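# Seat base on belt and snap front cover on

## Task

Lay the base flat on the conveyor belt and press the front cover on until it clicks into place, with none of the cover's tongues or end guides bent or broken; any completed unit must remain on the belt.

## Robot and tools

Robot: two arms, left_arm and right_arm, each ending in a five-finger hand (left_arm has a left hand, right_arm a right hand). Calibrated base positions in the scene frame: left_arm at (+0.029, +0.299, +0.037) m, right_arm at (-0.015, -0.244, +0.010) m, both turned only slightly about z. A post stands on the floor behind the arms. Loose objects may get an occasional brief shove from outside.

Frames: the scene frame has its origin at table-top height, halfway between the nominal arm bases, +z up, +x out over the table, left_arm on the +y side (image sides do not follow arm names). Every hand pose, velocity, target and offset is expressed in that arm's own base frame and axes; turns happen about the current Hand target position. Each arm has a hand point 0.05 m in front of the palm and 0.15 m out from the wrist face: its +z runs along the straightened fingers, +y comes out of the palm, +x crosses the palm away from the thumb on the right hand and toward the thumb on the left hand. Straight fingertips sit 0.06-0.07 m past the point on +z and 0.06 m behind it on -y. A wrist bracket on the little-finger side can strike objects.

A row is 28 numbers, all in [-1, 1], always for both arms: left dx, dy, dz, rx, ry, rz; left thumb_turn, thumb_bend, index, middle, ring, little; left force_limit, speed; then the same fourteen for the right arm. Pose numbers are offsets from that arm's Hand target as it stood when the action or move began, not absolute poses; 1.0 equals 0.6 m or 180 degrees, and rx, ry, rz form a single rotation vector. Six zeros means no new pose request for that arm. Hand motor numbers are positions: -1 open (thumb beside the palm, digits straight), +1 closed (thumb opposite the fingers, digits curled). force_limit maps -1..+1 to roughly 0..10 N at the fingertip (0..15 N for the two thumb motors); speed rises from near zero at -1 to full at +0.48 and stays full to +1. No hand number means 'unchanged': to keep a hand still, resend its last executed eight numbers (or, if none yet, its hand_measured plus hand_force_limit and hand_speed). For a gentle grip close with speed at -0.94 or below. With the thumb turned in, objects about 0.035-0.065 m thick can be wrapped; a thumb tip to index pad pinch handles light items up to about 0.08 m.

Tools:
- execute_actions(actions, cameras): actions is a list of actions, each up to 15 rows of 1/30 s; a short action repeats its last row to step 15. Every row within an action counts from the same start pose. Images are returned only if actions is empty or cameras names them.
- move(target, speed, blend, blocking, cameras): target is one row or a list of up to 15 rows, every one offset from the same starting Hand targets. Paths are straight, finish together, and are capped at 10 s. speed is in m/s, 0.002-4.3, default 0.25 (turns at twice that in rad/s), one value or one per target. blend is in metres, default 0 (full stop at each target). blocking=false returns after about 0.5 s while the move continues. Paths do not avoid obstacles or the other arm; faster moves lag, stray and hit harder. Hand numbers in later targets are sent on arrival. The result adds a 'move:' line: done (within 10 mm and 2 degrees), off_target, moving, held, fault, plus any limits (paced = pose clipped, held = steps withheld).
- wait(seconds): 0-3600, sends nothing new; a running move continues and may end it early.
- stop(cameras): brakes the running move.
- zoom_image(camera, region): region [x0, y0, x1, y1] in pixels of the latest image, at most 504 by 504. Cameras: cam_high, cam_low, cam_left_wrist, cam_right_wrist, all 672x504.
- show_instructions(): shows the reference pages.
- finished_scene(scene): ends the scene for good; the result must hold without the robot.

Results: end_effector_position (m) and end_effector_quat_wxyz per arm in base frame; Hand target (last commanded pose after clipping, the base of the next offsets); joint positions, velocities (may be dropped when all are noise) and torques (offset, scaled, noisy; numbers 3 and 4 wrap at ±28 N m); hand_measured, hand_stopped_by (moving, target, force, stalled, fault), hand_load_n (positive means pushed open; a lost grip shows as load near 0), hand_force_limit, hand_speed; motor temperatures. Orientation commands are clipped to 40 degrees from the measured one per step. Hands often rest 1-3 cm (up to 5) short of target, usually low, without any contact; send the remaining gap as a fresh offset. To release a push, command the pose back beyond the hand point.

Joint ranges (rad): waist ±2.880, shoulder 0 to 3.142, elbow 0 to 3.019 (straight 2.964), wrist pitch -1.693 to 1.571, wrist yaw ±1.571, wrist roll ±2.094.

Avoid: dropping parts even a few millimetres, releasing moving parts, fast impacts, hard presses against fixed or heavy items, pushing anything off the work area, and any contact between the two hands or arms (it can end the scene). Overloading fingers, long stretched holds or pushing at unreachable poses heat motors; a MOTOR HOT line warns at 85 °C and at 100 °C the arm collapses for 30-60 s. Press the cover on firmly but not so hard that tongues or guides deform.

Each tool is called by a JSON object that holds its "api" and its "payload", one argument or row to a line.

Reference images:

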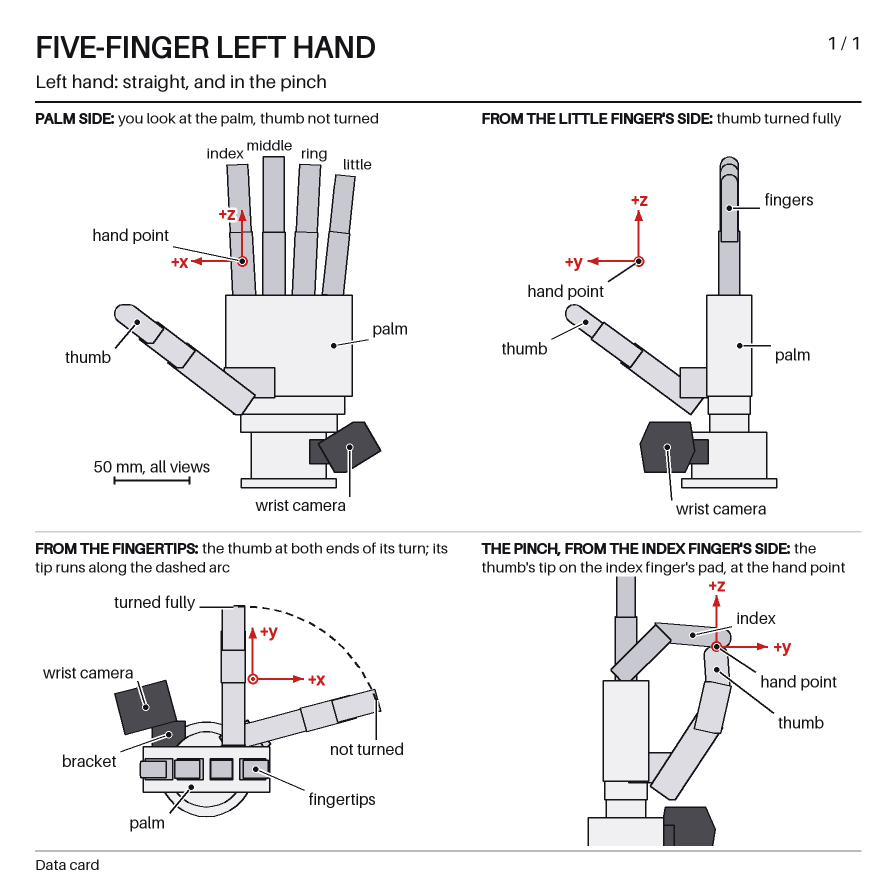

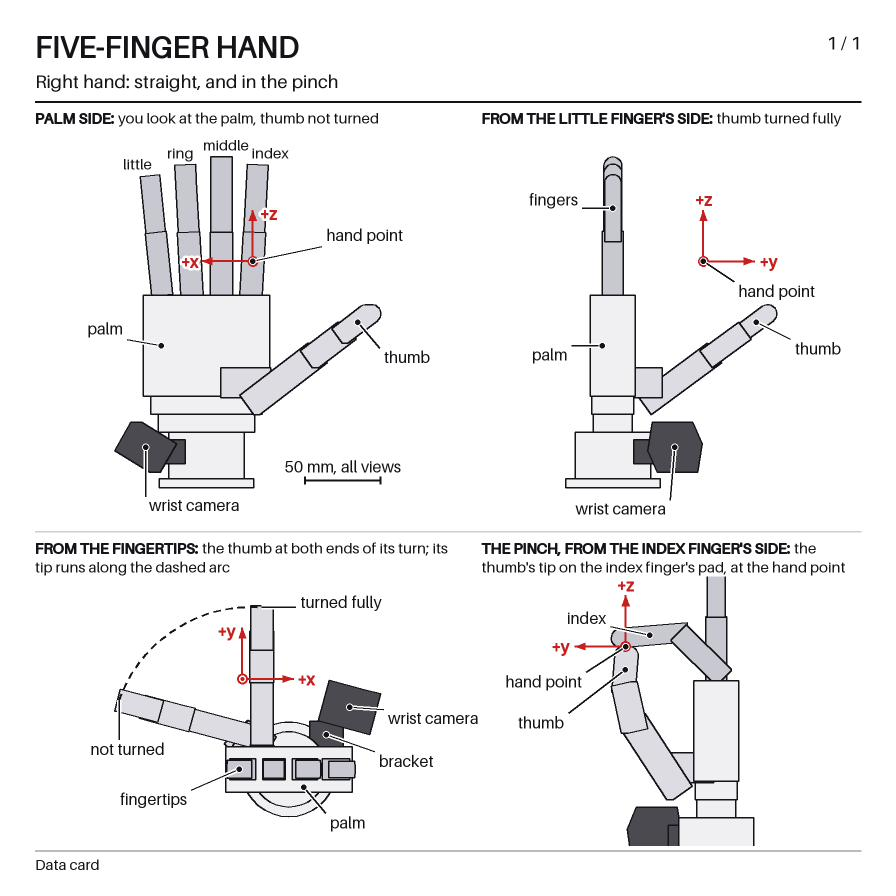

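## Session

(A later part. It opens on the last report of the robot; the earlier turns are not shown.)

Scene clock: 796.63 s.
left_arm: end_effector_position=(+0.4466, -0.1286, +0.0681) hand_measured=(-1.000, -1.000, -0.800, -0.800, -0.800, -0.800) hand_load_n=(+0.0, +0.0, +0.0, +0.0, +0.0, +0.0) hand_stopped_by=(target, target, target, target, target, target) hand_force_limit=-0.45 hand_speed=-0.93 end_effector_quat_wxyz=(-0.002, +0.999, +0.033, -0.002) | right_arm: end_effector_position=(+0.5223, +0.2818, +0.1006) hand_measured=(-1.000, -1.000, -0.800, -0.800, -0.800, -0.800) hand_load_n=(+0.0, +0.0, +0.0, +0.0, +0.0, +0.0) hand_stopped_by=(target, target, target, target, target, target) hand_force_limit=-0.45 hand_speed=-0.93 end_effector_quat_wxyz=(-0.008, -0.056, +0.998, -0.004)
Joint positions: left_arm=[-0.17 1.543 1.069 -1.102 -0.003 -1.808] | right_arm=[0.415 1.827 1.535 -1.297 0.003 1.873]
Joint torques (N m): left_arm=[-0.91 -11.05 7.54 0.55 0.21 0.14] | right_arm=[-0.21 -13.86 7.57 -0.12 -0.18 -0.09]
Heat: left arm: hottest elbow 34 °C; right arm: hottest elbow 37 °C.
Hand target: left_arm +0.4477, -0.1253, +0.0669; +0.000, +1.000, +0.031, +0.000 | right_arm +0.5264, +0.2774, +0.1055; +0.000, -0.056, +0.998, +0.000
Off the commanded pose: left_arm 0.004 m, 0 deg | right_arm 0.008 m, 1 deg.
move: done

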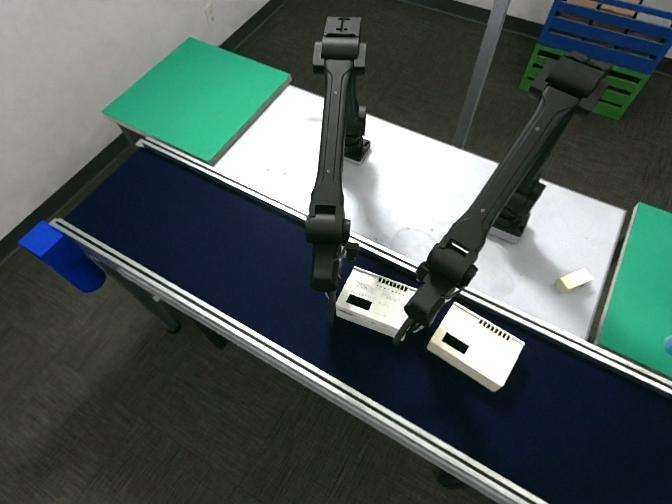

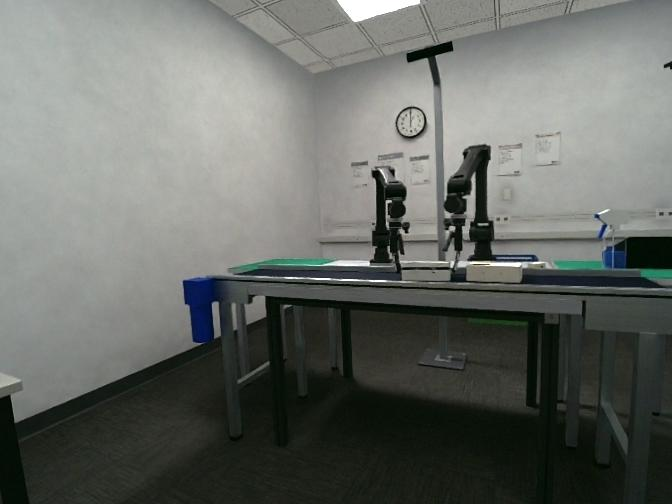

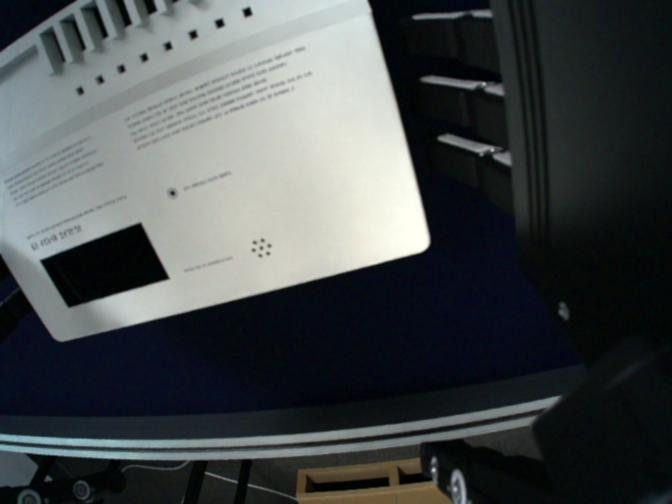

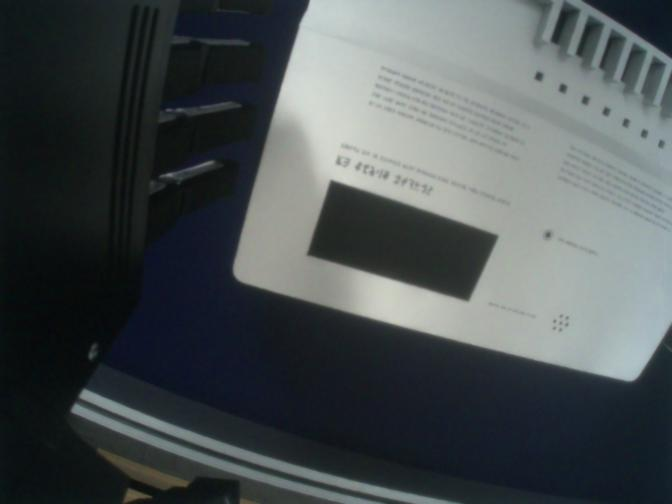

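{"api": "move", "payload": {
  "target": [
    [0,0,0.13,0,0,0,-1,-1,-1,-1,-1,-1,-0.3,-0.6,0,0,0.13,0,0,0,-1,-1,-1,-1,-1,-1,-0.3,-0.6],
    [-0.0108,-0.075,0.13,0,0,0,-1,-1,-1,-1,-1,-1,-0.3,-0.6,0.0047,0.0793,0.13,0,0,0,-1,-1,-1,-1,-1,-1,-0.3,-0.6]
  ],
  "speed": 0.06,
  "cameras": ["all"]
}}

{"api": "zoom_image", "payload": {
  "camera": "cam_low",
  "region": [395, 240, 460, 285]
}}

{"api": "zoom_image", "payload": {
  "camera": "cam_high",
  "region": [325, 255, 425, 350]
}}

Scene clock: 809.77 s.
left_arm: end_effector_position=(+0.4248, -0.1620, +0.1222) hand_measured=(-1.000, -1.000, -1.000, -1.000, -1.000, -1.000) hand_load_n=(+0.5, +0.0, +0.0, +0.0, +0.0, +0.0) hand_stopped_by=(target, target, target, target, target, target) hand_force_limit=-0.30 hand_speed=-0.60 end_effector_quat_wxyz=(-0.007, +0.999, +0.027, -0.023) | right_arm: end_effector_position=(+0.5218, +0.3165, +0.1745) hand_measured=(-1.000, -1.000, -1.000, -1.000, -1.000, -1.000) hand_load_n=(+0.0, +0.0, +0.0, +0.0, +0.0, +0.0) hand_stopped_by=(target, target, target, target, target, target) hand_force_limit=-0.30 hand_speed=-0.60 end_effector_quat_wxyz=(-0.007, -0.058, +0.998, -0.004)
Joint positions: left_arm=[-0.258 1.479 1.156 -1.294 0 -1.883] | right_arm=[0.471 1.825 1.73 -1.491 0.001 1.927]
Joint torques (N m): left_arm=[-2.2 -10.93 12.83 -0.24 0.15 -0.22] | right_arm=[1.44 -12.75 11.88 -0.99 -0.13 0.1]
Heat: left arm: hottest elbow 34 °C; right arm: hottest elbow 37 °C.
Hand target: left_arm +0.4412, -0.1703, +0.1448; +0.000, +1.000, +0.031, +0.000 | right_arm +0.5292, +0.3249, +0.1835; +0.000, -0.056, +0.998, +0.000
Off the commanded pose: left_arm 0.029 m, 3 deg | right_arm 0.014 m, 1 deg.
move: off_target (left_arm, right_arm)

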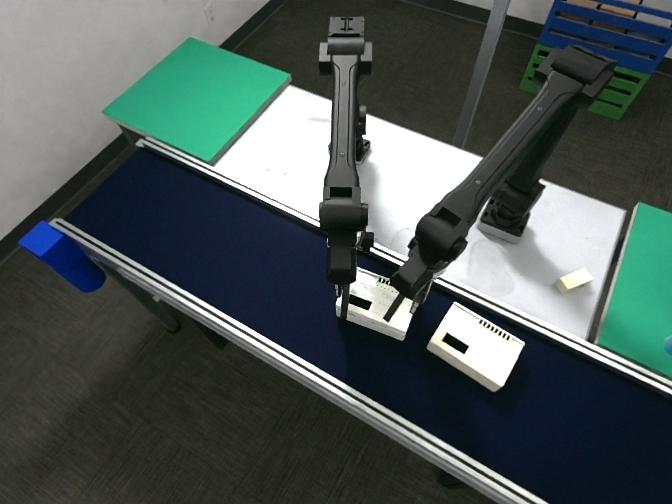

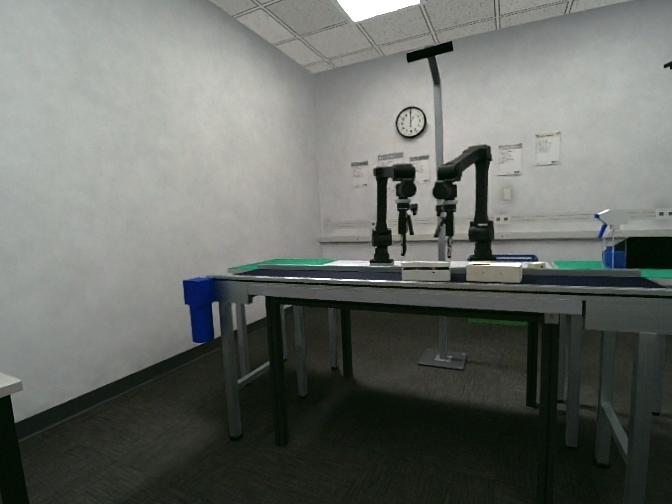

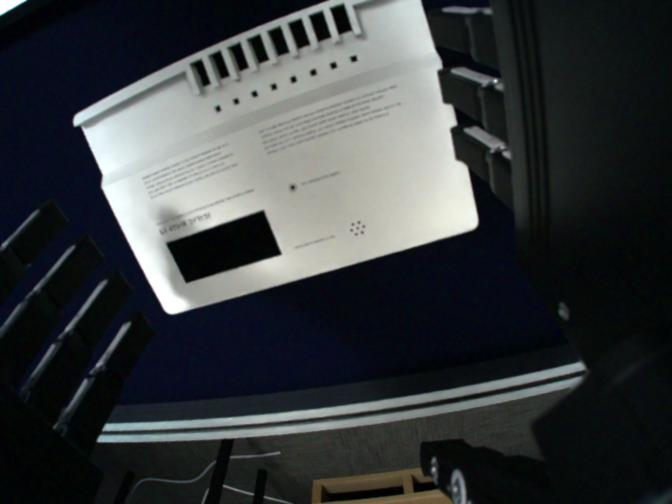

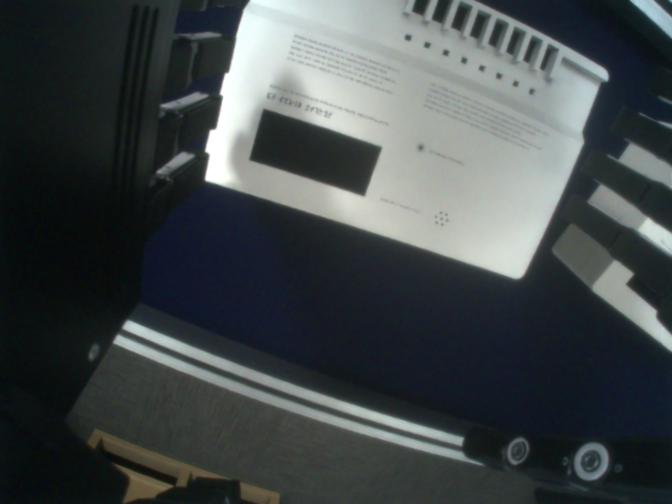

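Scaled by 7.754 from the camera's image (finer frame: 960x720).

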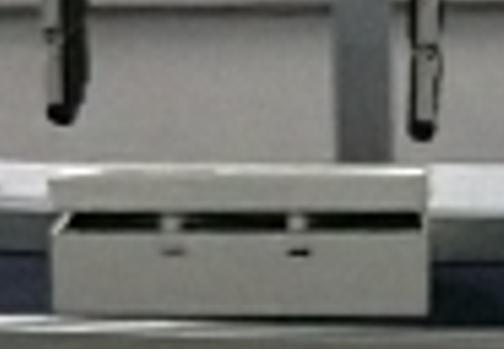

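Scaled by 5.040 from the camera's image (finer frame: 960x720).

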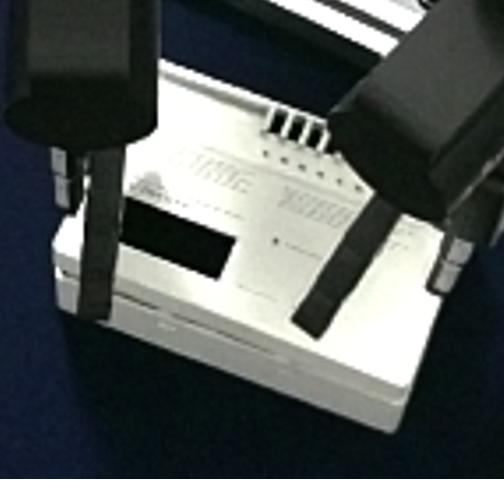

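{"api": "move", "payload": {
  "target": [0.004,0,-0.075,0,0,0,-1,-1,-1,-1,-1,-1,-0.3,-0.6,0.0,0,-0.078,0,0,0,-1,-1,-1,-1,-1,-1,-0.3,-0.6],
  "speed": 0.04,
  "cameras": ["cam_low","cam_high","cam_left_wrist","cam_right_wrist"]
}}

{"api": "zoom_image", "payload": {
  "camera": "cam_low",
  "region": [395, 240, 460, 285]
}}

Scene clock: 814.57 s.
left_arm: end_effector_position=(+0.4439, -0.1671, +0.1117) hand_measured=(-1.000, -1.000, -1.000, -1.000, -1.000, -1.000) hand_load_n=(-0.5, +0.0, +0.0, +0.0, +0.0, +0.0) hand_stopped_by=(target, target, target, target, target, target) hand_force_limit=-0.30 hand_speed=-0.60 end_effector_quat_wxyz=(+0.001, +1.000, +0.028, +0.003) | right_arm: end_effector_position=(+0.5291, +0.3202, +0.1511) hand_measured=(-1.000, -1.000, -1.000, -1.000, -1.000, -1.000) hand_load_n=(+0.0, +0.0, +0.0, +0.0, +0.0, +0.0) hand_stopped_by=(target, target, target, target, target, target) hand_force_limit=-0.30 hand_speed=-0.60 end_effector_quat_wxyz=(+0.004, -0.057, +0.998, +0.001)
Joint positions: left_arm=[-0.258 1.504 1.147 -1.207 0 -1.884] | right_arm=[0.471 1.838 1.683 -1.407 0.001 1.928]
Joint torques (N m): left_arm=[-2.14 -9.76 7.15 1.07 0.09 -0.2] | right_arm=[1.32 -12.57 7.32 0.27 -0.11 0.09]
Heat: left arm: hottest elbow 34 °C; right arm: hottest elbow 37 °C.
Hand target: left_arm +0.4437, -0.1703, +0.0998; +0.000, +1.000, +0.031, +0.000 | right_arm +0.5293, +0.3250, +0.1367; +0.000, -0.056, +0.998, +0.000
Off the commanded pose: left_arm 0.012 m, 1 deg | right_arm 0.015 m, 1 deg.
move: off_target (left_arm, right_arm)

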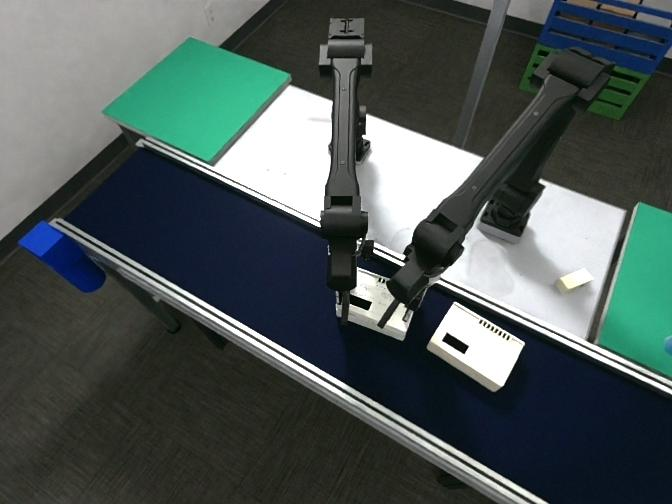

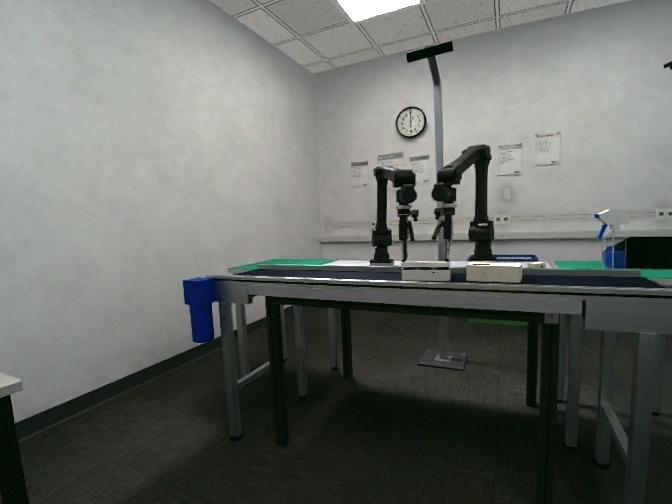

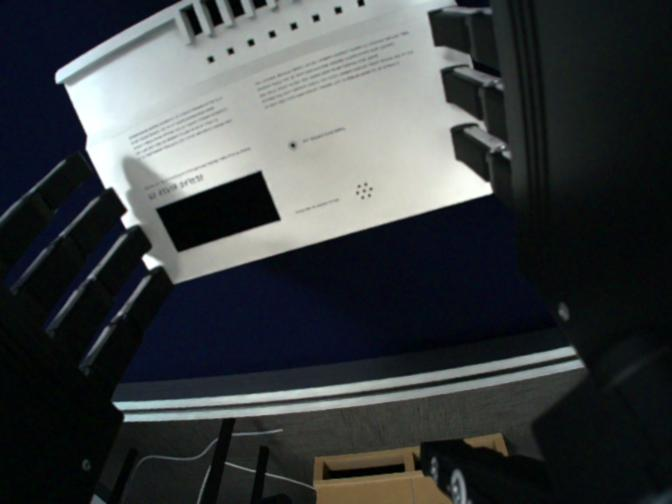

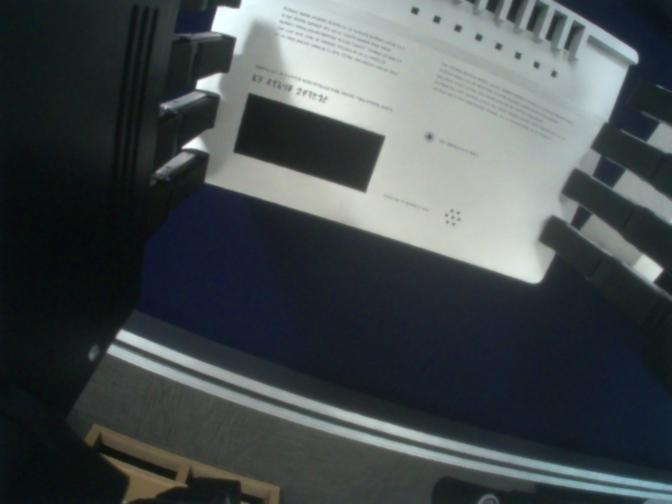

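Scaled by 7.754 from the camera's image (finer frame: 960x720).

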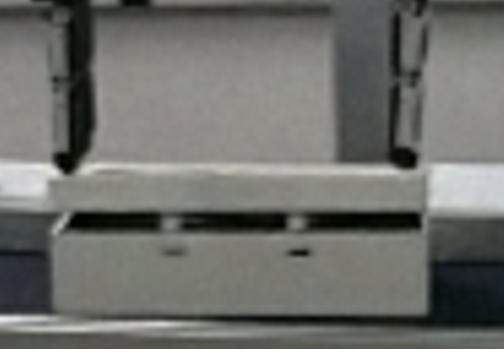

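{"api": "move", "payload": {
  "target": [0.0,0,-0.03,0,0,0,-1,-1,-1,-1,-1,-1,-0.3,-0.6,0.0,0,-0.03,0,0,0,-1,-1,-1,-1,-1,-1,-0.3,-0.6],
  "speed": 0.02,
  "cameras": ["cam_low","cam_high"]
}}

{"api": "zoom_image", "payload": {
  "camera": "cam_low",
  "region": [395, 240, 460, 285]
}}

{"api": "zoom_image", "payload": {
  "camera": "cam_high",
  "region": [325, 255, 425, 350]
}}

Scene clock: 817.33 s.
left_arm: end_effector_position=(+0.4424, -0.1671, +0.1104) hand_measured=(-1.000, -1.000, -1.000, -1.000, -1.000, -1.000) hand_load_n=(+0.0, +0.0, +0.5, +0.0, +0.0, +0.0) hand_stopped_by=(target, target, target, target, target, target) hand_force_limit=-0.30 hand_speed=-0.60 end_effector_quat_wxyz=(+0.004, +1.000, +0.028, +0.010) | right_arm: end_effector_position=(+0.5279, +0.3196, +0.1504) hand_measured=(-1.000, -1.000, -1.000, -1.000, -1.000, -1.000) hand_load_n=(+0.0, +0.0, +0.0, +0.0, +0.0, +0.0) hand_stopped_by=(target, target, target, target, target, target) hand_force_limit=-0.30 hand_speed=-0.60 end_effector_quat_wxyz=(+0.012, -0.057, +0.998, +0.005)
Joint positions: left_arm=[-0.258 1.492 1.128 -1.185 0.002 -1.884] | right_arm=[0.471 1.822 1.656 -1.378 0.001 1.928]
Joint torques (N m): left_arm=[-2.14 -7.53 5.94 2.14 0.02 -0.19] | right_arm=[1.26 -10.7 6.39 0.9 -0.11 0.09]
Heat: left arm: hottest elbow 34 °C; right arm: hottest elbow 37 °C.
Hand target: left_arm +0.4436, -0.1703, +0.0819; +0.000, +1.000, +0.031, +0.000 | right_arm +0.5292, +0.3249, +0.1187; +0.000, -0.056, +0.998, +0.000
Off the commanded pose: left_arm 0.029 m, 1 deg | right_arm 0.032 m, 2 deg.
move: off_target (left_arm, right_arm)
Images, in order (width x height): cam_high 672x504, cam_low 672x504.

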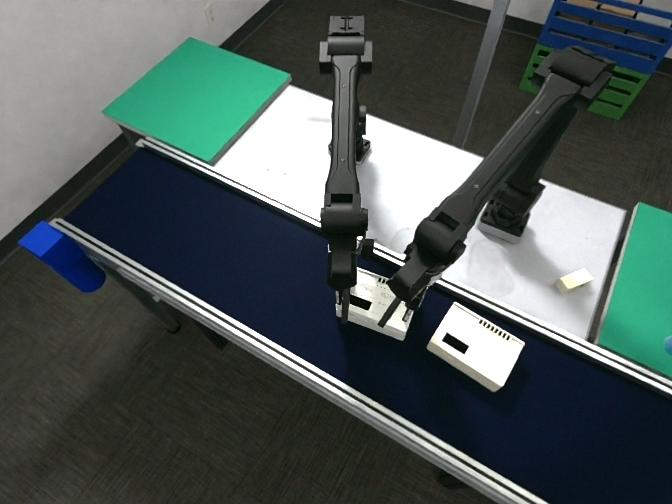

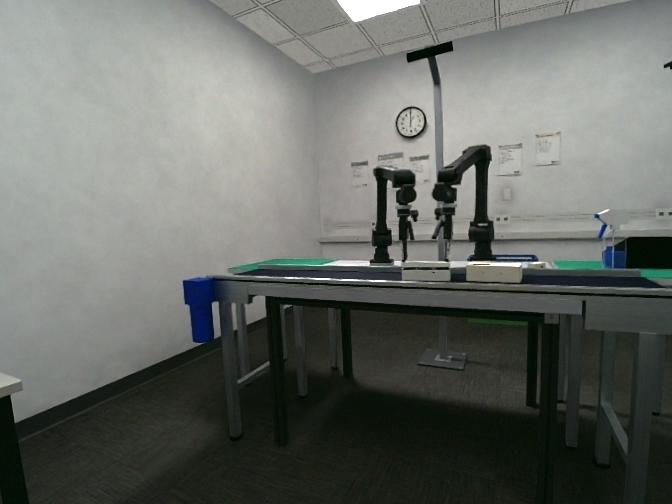

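Scaled by 7.754 from the camera's image (finer frame: 960x720).

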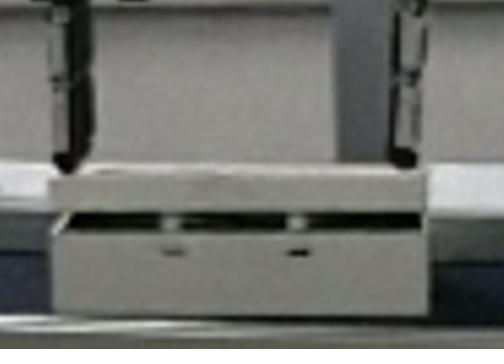

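Scaled by 5.040 from the camera's image (finer frame: 960x720).

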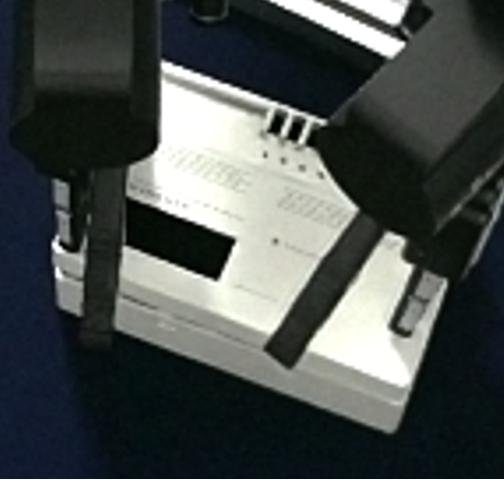

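{"api": "move", "payload": {
  "target": [0.0,0,0.04,0,0,0,-1,-1,-1,-1,-1,-1,-0.3,-0.6,0.0,0,0.04,0,0,0,-1,-1,-1,-1,-1,-1,-0.3,-0.6],
  "speed": 0.04,
  "cameras": ["cam_low","cam_left_wrist","cam_right_wrist"]
}}

{"api": "zoom_image", "payload": {
  "camera": "cam_right_wrist",
  "region": [440, 180, 600, 320]
}}

{"api": "zoom_image", "payload": {
  "camera": "cam_right_wrist",
  "region": [180, 130, 300, 240]
}}

{"api": "zoom_image", "payload": {
  "camera": "cam_left_wrist",
  "region": [90, 160, 290, 320]
}}

{"api": "zoom_image", "payload": {
  "camera": "cam_left_wrist",
  "region": [30, 0, 230, 130]
}}

Scene clock: 825.03 s.
left_arm: end_effector_position=(+0.4413, -0.1667, +0.1109) hand_measured=(-1.000, -1.000, -1.000, -1.000, -1.000, -1.000) hand_load_n=(+0.0, +0.0, +0.0, +0.0, +0.0, +0.0) hand_stopped_by=(target, target, target, target, target, target) hand_force_limit=-0.30 hand_speed=-0.60 end_effector_quat_wxyz=(+0.003, +1.000, +0.028, +0.008) | right_arm: end_effector_position=(+0.5271, +0.3191, +0.1515) hand_measured=(-1.000, -1.000, -1.000, -1.000, -1.000, -1.000) hand_load_n=(+0.0, +0.0, +0.0, -0.5, +0.0, +0.0) hand_stopped_by=(target, target, target, target, target, target) hand_force_limit=-0.30 hand_speed=-0.60 end_effector_quat_wxyz=(+0.010, -0.057, +0.998, +0.004)
Joint positions: left_arm=[-0.258 1.491 1.129 -1.191 0.001 -1.884] | right_arm=[0.471 1.822 1.659 -1.386 0.001 1.928]
Joint torques (N m): left_arm=[-2.08 -9.05 9.62 -0.16 0.03 -0.19] | right_arm=[1.55 -11.4 10.41 -1.07 -0.11 0.1]
Motor temperatures (°C): left_arm=[26 28 34 21 20 21] | right_arm=[26 28 37 20 21 20]
Heat: left arm: hottest elbow 34 °C; right arm: hottest elbow 37 °C.
Hand target: left_arm +0.4437, -0.1703, +0.1059; +0.000, +1.000, +0.031, +0.000 | right_arm +0.5293, +0.3250, +0.1428; +0.000, -0.056, +0.998, +0.000
Off the commanded pose: left_arm 0.007 m, 1 deg | right_arm 0.011 m, 1 deg.
move: off_target (right_arm)

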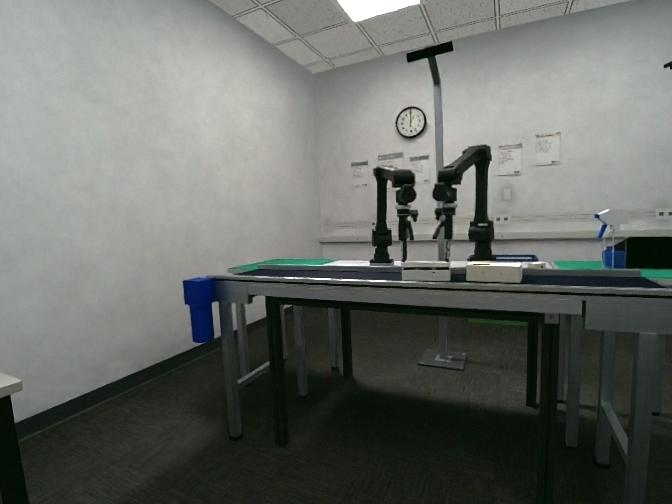

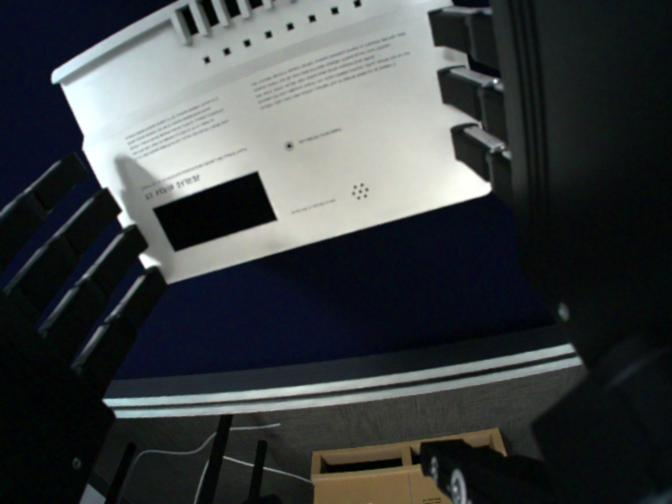

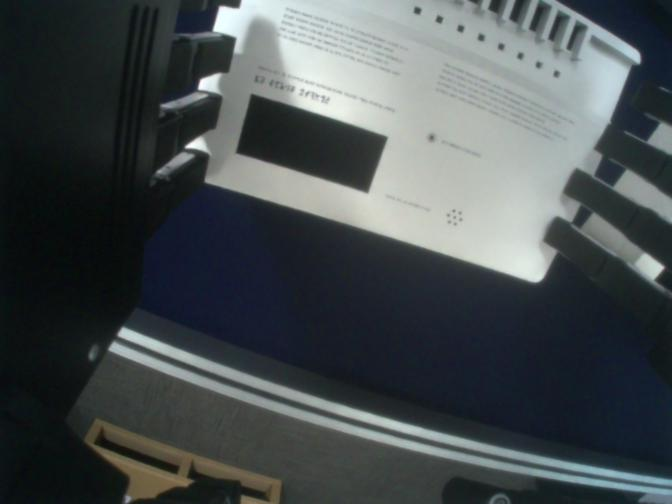

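Scaled by 3.150 from the camera's image (finer frame: 960x720).

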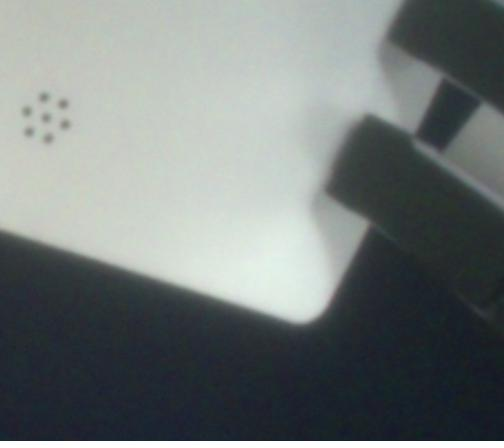

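Scaled by 4.200 from the camera's image (finer frame: 960x720).

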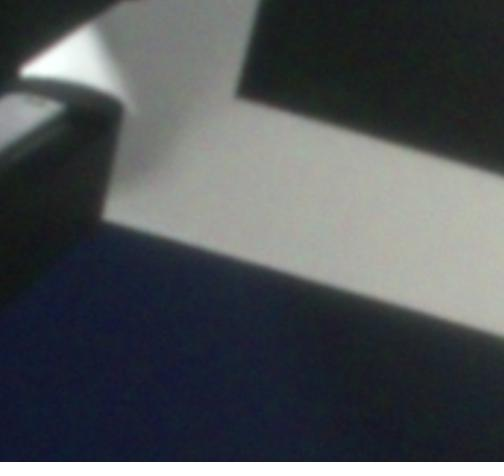

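Scaled by 2.520 from the camera's image (finer frame: 960x720).

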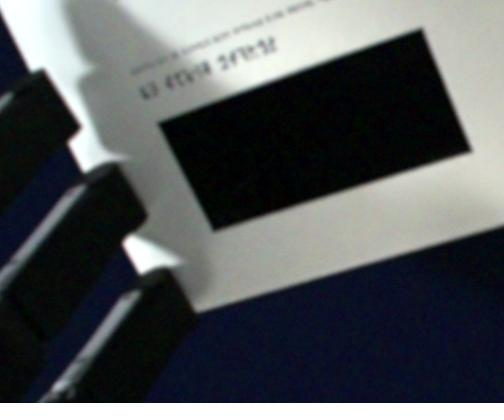

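Scaled by 2.520 from the camera's image (finer frame: 960x720).

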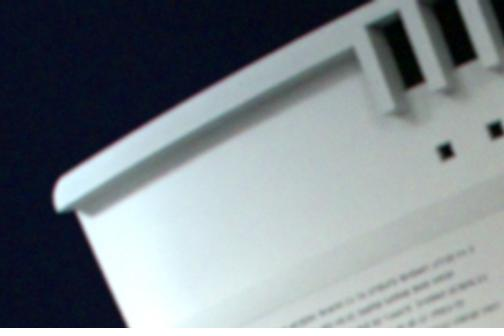

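{"api": "move", "payload": {
  "target": [
    [0.0,0,0.08,0,0,0,-1,-1,-1,-1,-1,-1,-0.3,-0.6,0.0,0,0.08,0,0,0,-1,-1,-1,-1,-1,-1,-0.3,-0.6],
    [0.0,0.1,0.1,0,0,0,-1,-1,-1,-1,-1,-1,-0.3,-0.6,-0.35,0,0.08,0,0,0,-1,-1,-1,-1,-1,-1,-0.3,-0.6],
    [0.0,0.1,0.1,0,0,0,-1,-1,-1,-1,-1,-1,-0.3,-0.6,-0.35,0,0.01,0,0,0,-1,-1,-1,-1,-1,-1,-0.3,-0.6]
  ],
  "speed": 0.12,
  "cameras": ["cam_low","cam_high","cam_right_wrist"]
}}

{"api": "zoom_image", "payload": {
  "camera": "cam_high",
  "region": [325, 255, 425, 350]
}}

Scene clock: 832.57 s.
left_arm: end_effector_position=(+0.4309, -0.1131, +0.1423) hand_measured=(-1.000, -1.000, -1.000, -1.000, -1.000, -1.000) hand_load_n=(+0.0, +0.0, +0.0, +0.0, +0.0, +0.0) hand_stopped_by=(target, target, target, target, target, target) hand_force_limit=-0.30 hand_speed=-0.60 end_effector_quat_wxyz=(-0.003, +0.999, +0.033, -0.024) | right_arm: end_effector_position=(+0.3202, +0.3194, +0.1516) hand_measured=(-1.000, -1.000, -1.000, -1.000, -1.000, -1.000) hand_load_n=(+0.0, +0.0, +0.0, +0.0, +0.0, +0.0) hand_stopped_by=(target, target, target, target, target, target) hand_force_limit=-0.30 hand_speed=-0.60 end_effector_quat_wxyz=(-0.010, -0.091, +0.996, +0.011)
Joint positions: left_arm=[-0.136 1.454 1.183 -1.348 0.001 -1.773] | right_arm=[0.689 1.404 1.149 -1.321 -0.029 2.077]
Joint torques (N m): left_arm=[-0.85 -11.69 12.07 -0.25 0.02 0.15] | right_arm=[1.55 -7.53 7.94 -0.08 -0.17 0.09]
Heat: left arm: hottest elbow 34 °C; right arm: hottest elbow 37 °C.
Hand target: left_arm +0.4436, -0.1103, +0.1658; +0.000, +1.000, +0.031, +0.000 | right_arm +0.3193, +0.3249, +0.1488; +0.000, -0.056, +0.998, +0.000
Off the commanded pose: left_arm 0.027 m, 3 deg | right_arm 0.006 m, 4 deg.
joint sent to its limit (right arm) — joint 6 (wrist roll), upper limit. The joint targets are off in orientation, not in position.
move: off_target (left_arm, right_arm)
Images, in order (width x height): cam_high 672x504, cam_low 672x504, cam_right_wrist 672x504.

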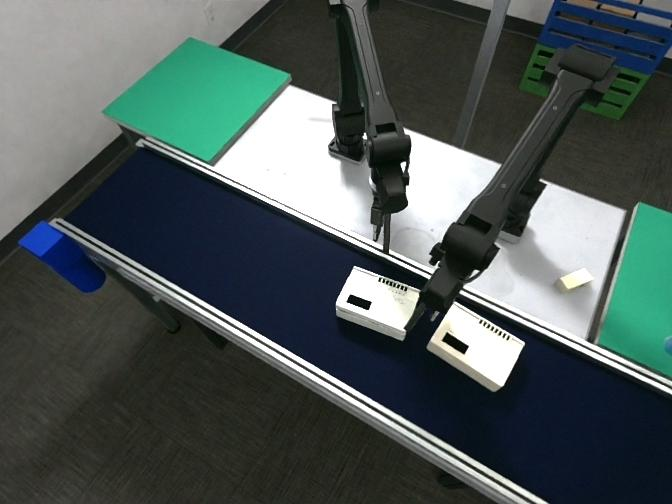

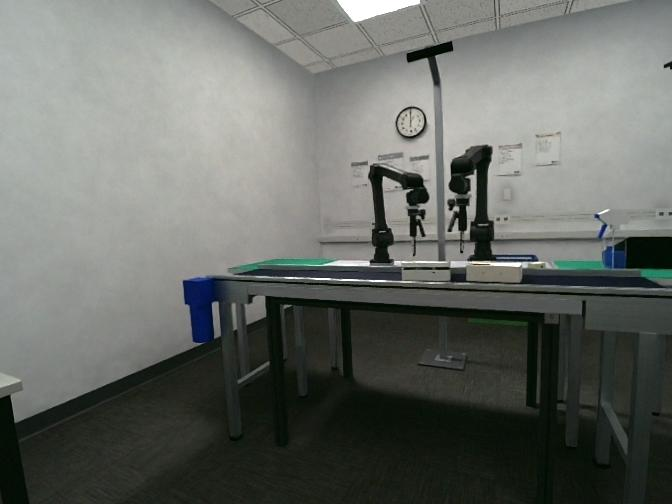

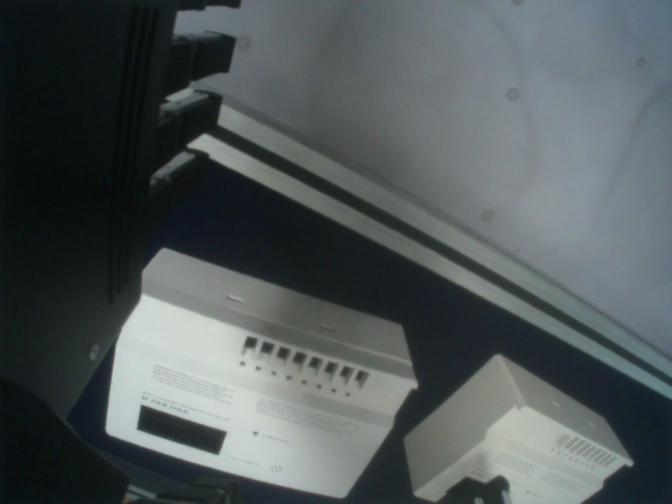

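Scaled by 5.040 from the camera's image (finer frame: 960x720).

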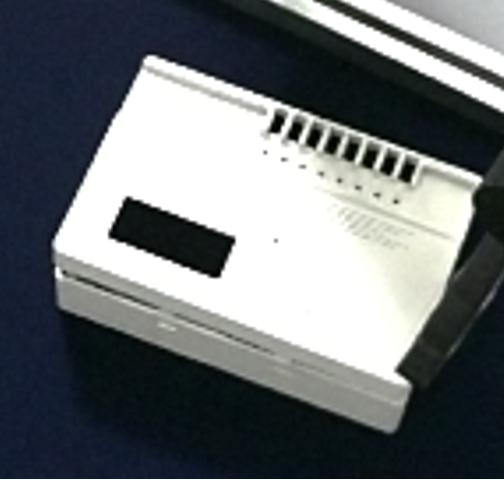

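{"api": "zoom_image", "payload": {
  "camera": "cam_right_wrist",
  "region": [110, 230, 290, 350]
}}

{"api": "zoom_image", "payload": {
  "camera": "cam_right_wrist",
  "region": [270, 270, 450, 410]
}}

{"api": "zoom_image", "payload": {
  "camera": "cam_right_wrist",
  "region": [400, 340, 640, 504]
}}

{"api": "zoom_image", "payload": {
  "camera": "cam_high",
  "region": [330, 295, 380, 335]
}}

{"api": "zoom_image", "payload": {
  "camera": "cam_high",
  "region": [370, 305, 420, 345]
}}

Scaled by 2.800 from the camera's image (finer frame: 960x720).

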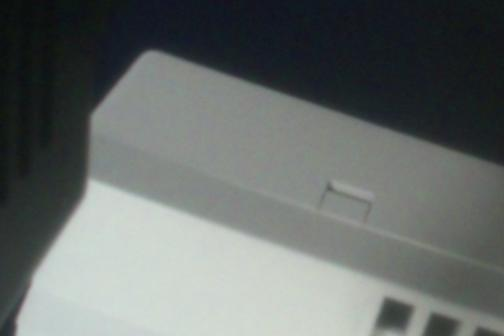

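Scaled by 2.800 from the camera's image (finer frame: 960x720).

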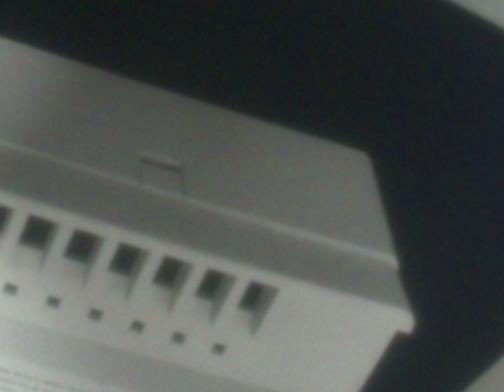

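Scaled by 2.100 from the camera's image (finer frame: 960x720).

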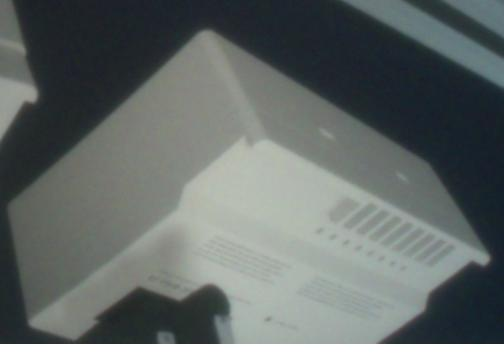

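Scaled by 10.080 from the camera's image (finer frame: 960x720).

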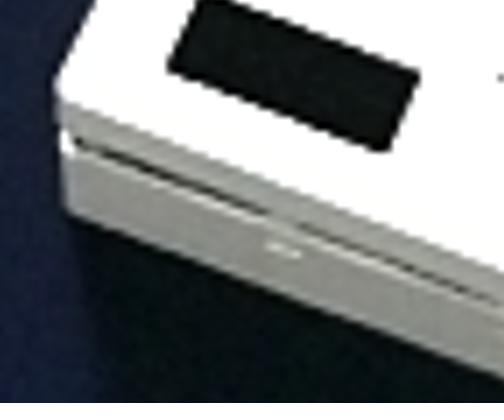

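Scaled by 10.080 from the camera's image (finer frame: 960x720).

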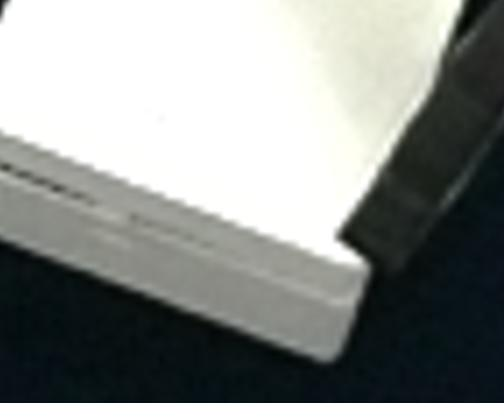

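{"api": "move", "payload": {
  "target": [
    [0.0,0.08,0.06,0,0,0,-1,-1,-1,-1,-1,-1,-0.3,-0.6,0,0,0.12,0,0,0.25,-1,-1,-1,-1,-1,-1,-0.3,-0.6],
    [0.0,0.1,0.1,0,0,0,-1,-1,-1,-1,-1,-1,-0.3,-0.6,0.263,0.094,0.12,0,0,0.498,-1,-1,-1,-1,-1,-1,-0.3,-0.6],
    [0.0,0.1,0.1,0,0,0,-1,-1,-1,-1,-1,-1,-0.3,-0.6,0.263,0.094,0.045,0,0,0.498,-1,-1,-1,-1,-1,-1,-0.3,-0.6]
  ],
  "speed": 0.12,
  "cameras": ["all"]
}}

{"api": "zoom_image", "payload": {
  "camera": "cam_high",
  "region": [325, 255, 425, 350]
}}

Scene clock: 857.67 s.
left_arm: end_effector_position=(+0.4305, -0.0557, +0.1974) hand_measured=(-1.000, -1.000, -1.000, -1.000, -1.000, -1.000) hand_load_n=(+0.0, +0.0, +0.0, +0.0, +0.0, +0.0) hand_stopped_by=(target, target, target, target, target, target) hand_force_limit=-0.30 hand_speed=-0.60 end_effector_quat_wxyz=(+0.000, +0.999, +0.032, -0.031) | right_arm: end_effector_position=(+0.4694, +0.3859, +0.1806) hand_measured=(-1.000, -1.000, -1.000, -1.000, -1.000, -1.000) hand_load_n=(+0.0, +0.0, +0.0, +0.0, +0.0, +0.0) hand_stopped_by=(target, target, target, target, target, target) hand_force_limit=-0.30 hand_speed=-0.60 end_effector_quat_wxyz=(+0.002, +0.744, -0.668, -0.001)
Joint positions: left_arm=[0.008 1.423 1.297 -1.506 0.001 -1.627] | right_arm=[0.597 2.072 2.121 -1.623 -0.002 0.489]
Joint torques (N m): left_arm=[-0.73 -11.4 13.39 -0.28 0 0.14] | right_arm=[-0.09 -16.09 8.51 -0.17 -0.01 -0.09]
Heat: left arm: hottest elbow 36 °C; right arm: hottest elbow 38 °C.
Hand target: left_arm +0.4436, -0.0503, +0.2258; +0.000, +1.000, +0.031, +0.000 | right_arm +0.4770, +0.3814, +0.1759; +0.000, +0.744, -0.669, +0.000
Off the commanded pose: left_arm 0.032 m, 4 deg | right_arm 0.010 m, 0 deg.
move: off_target (left_arm)

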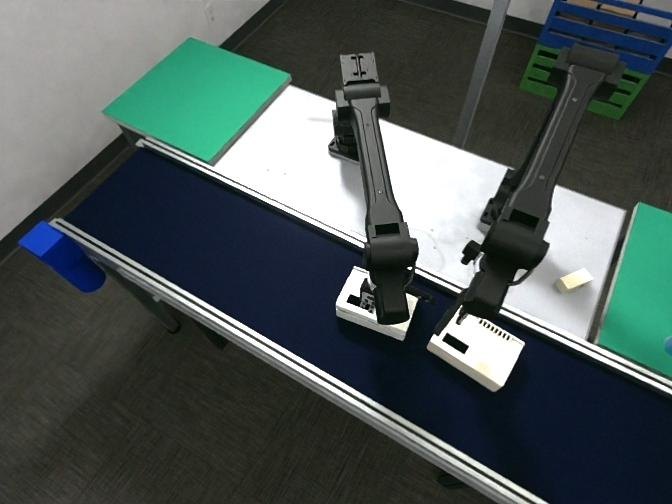

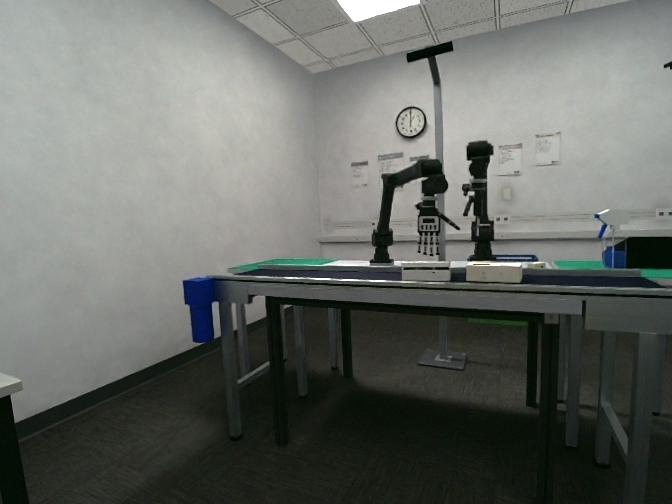

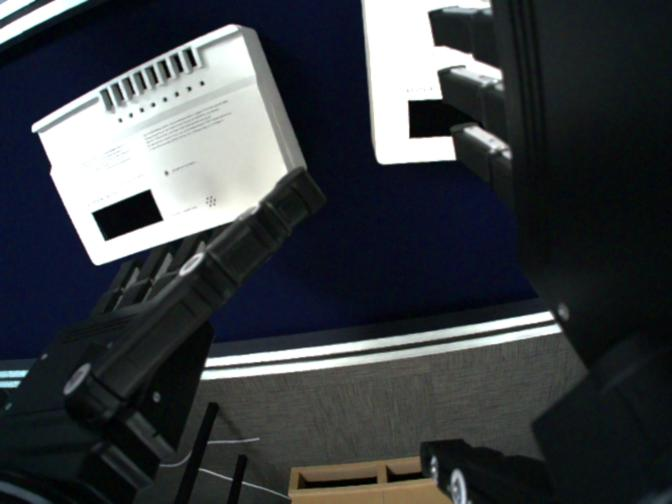

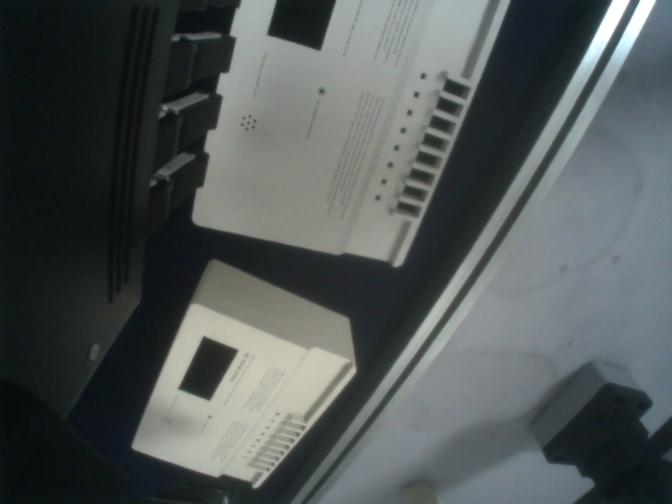

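Scaled by 5.040 from the camera's image (finer frame: 960x720).

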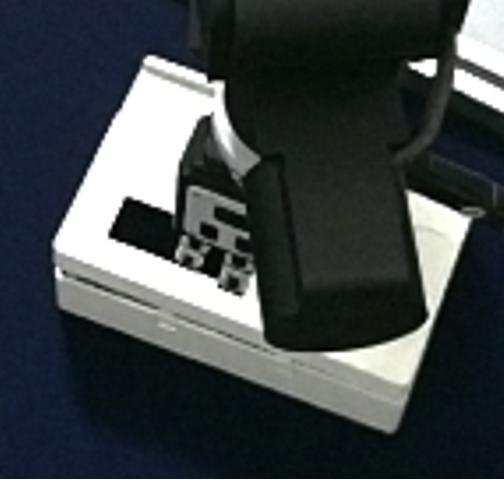

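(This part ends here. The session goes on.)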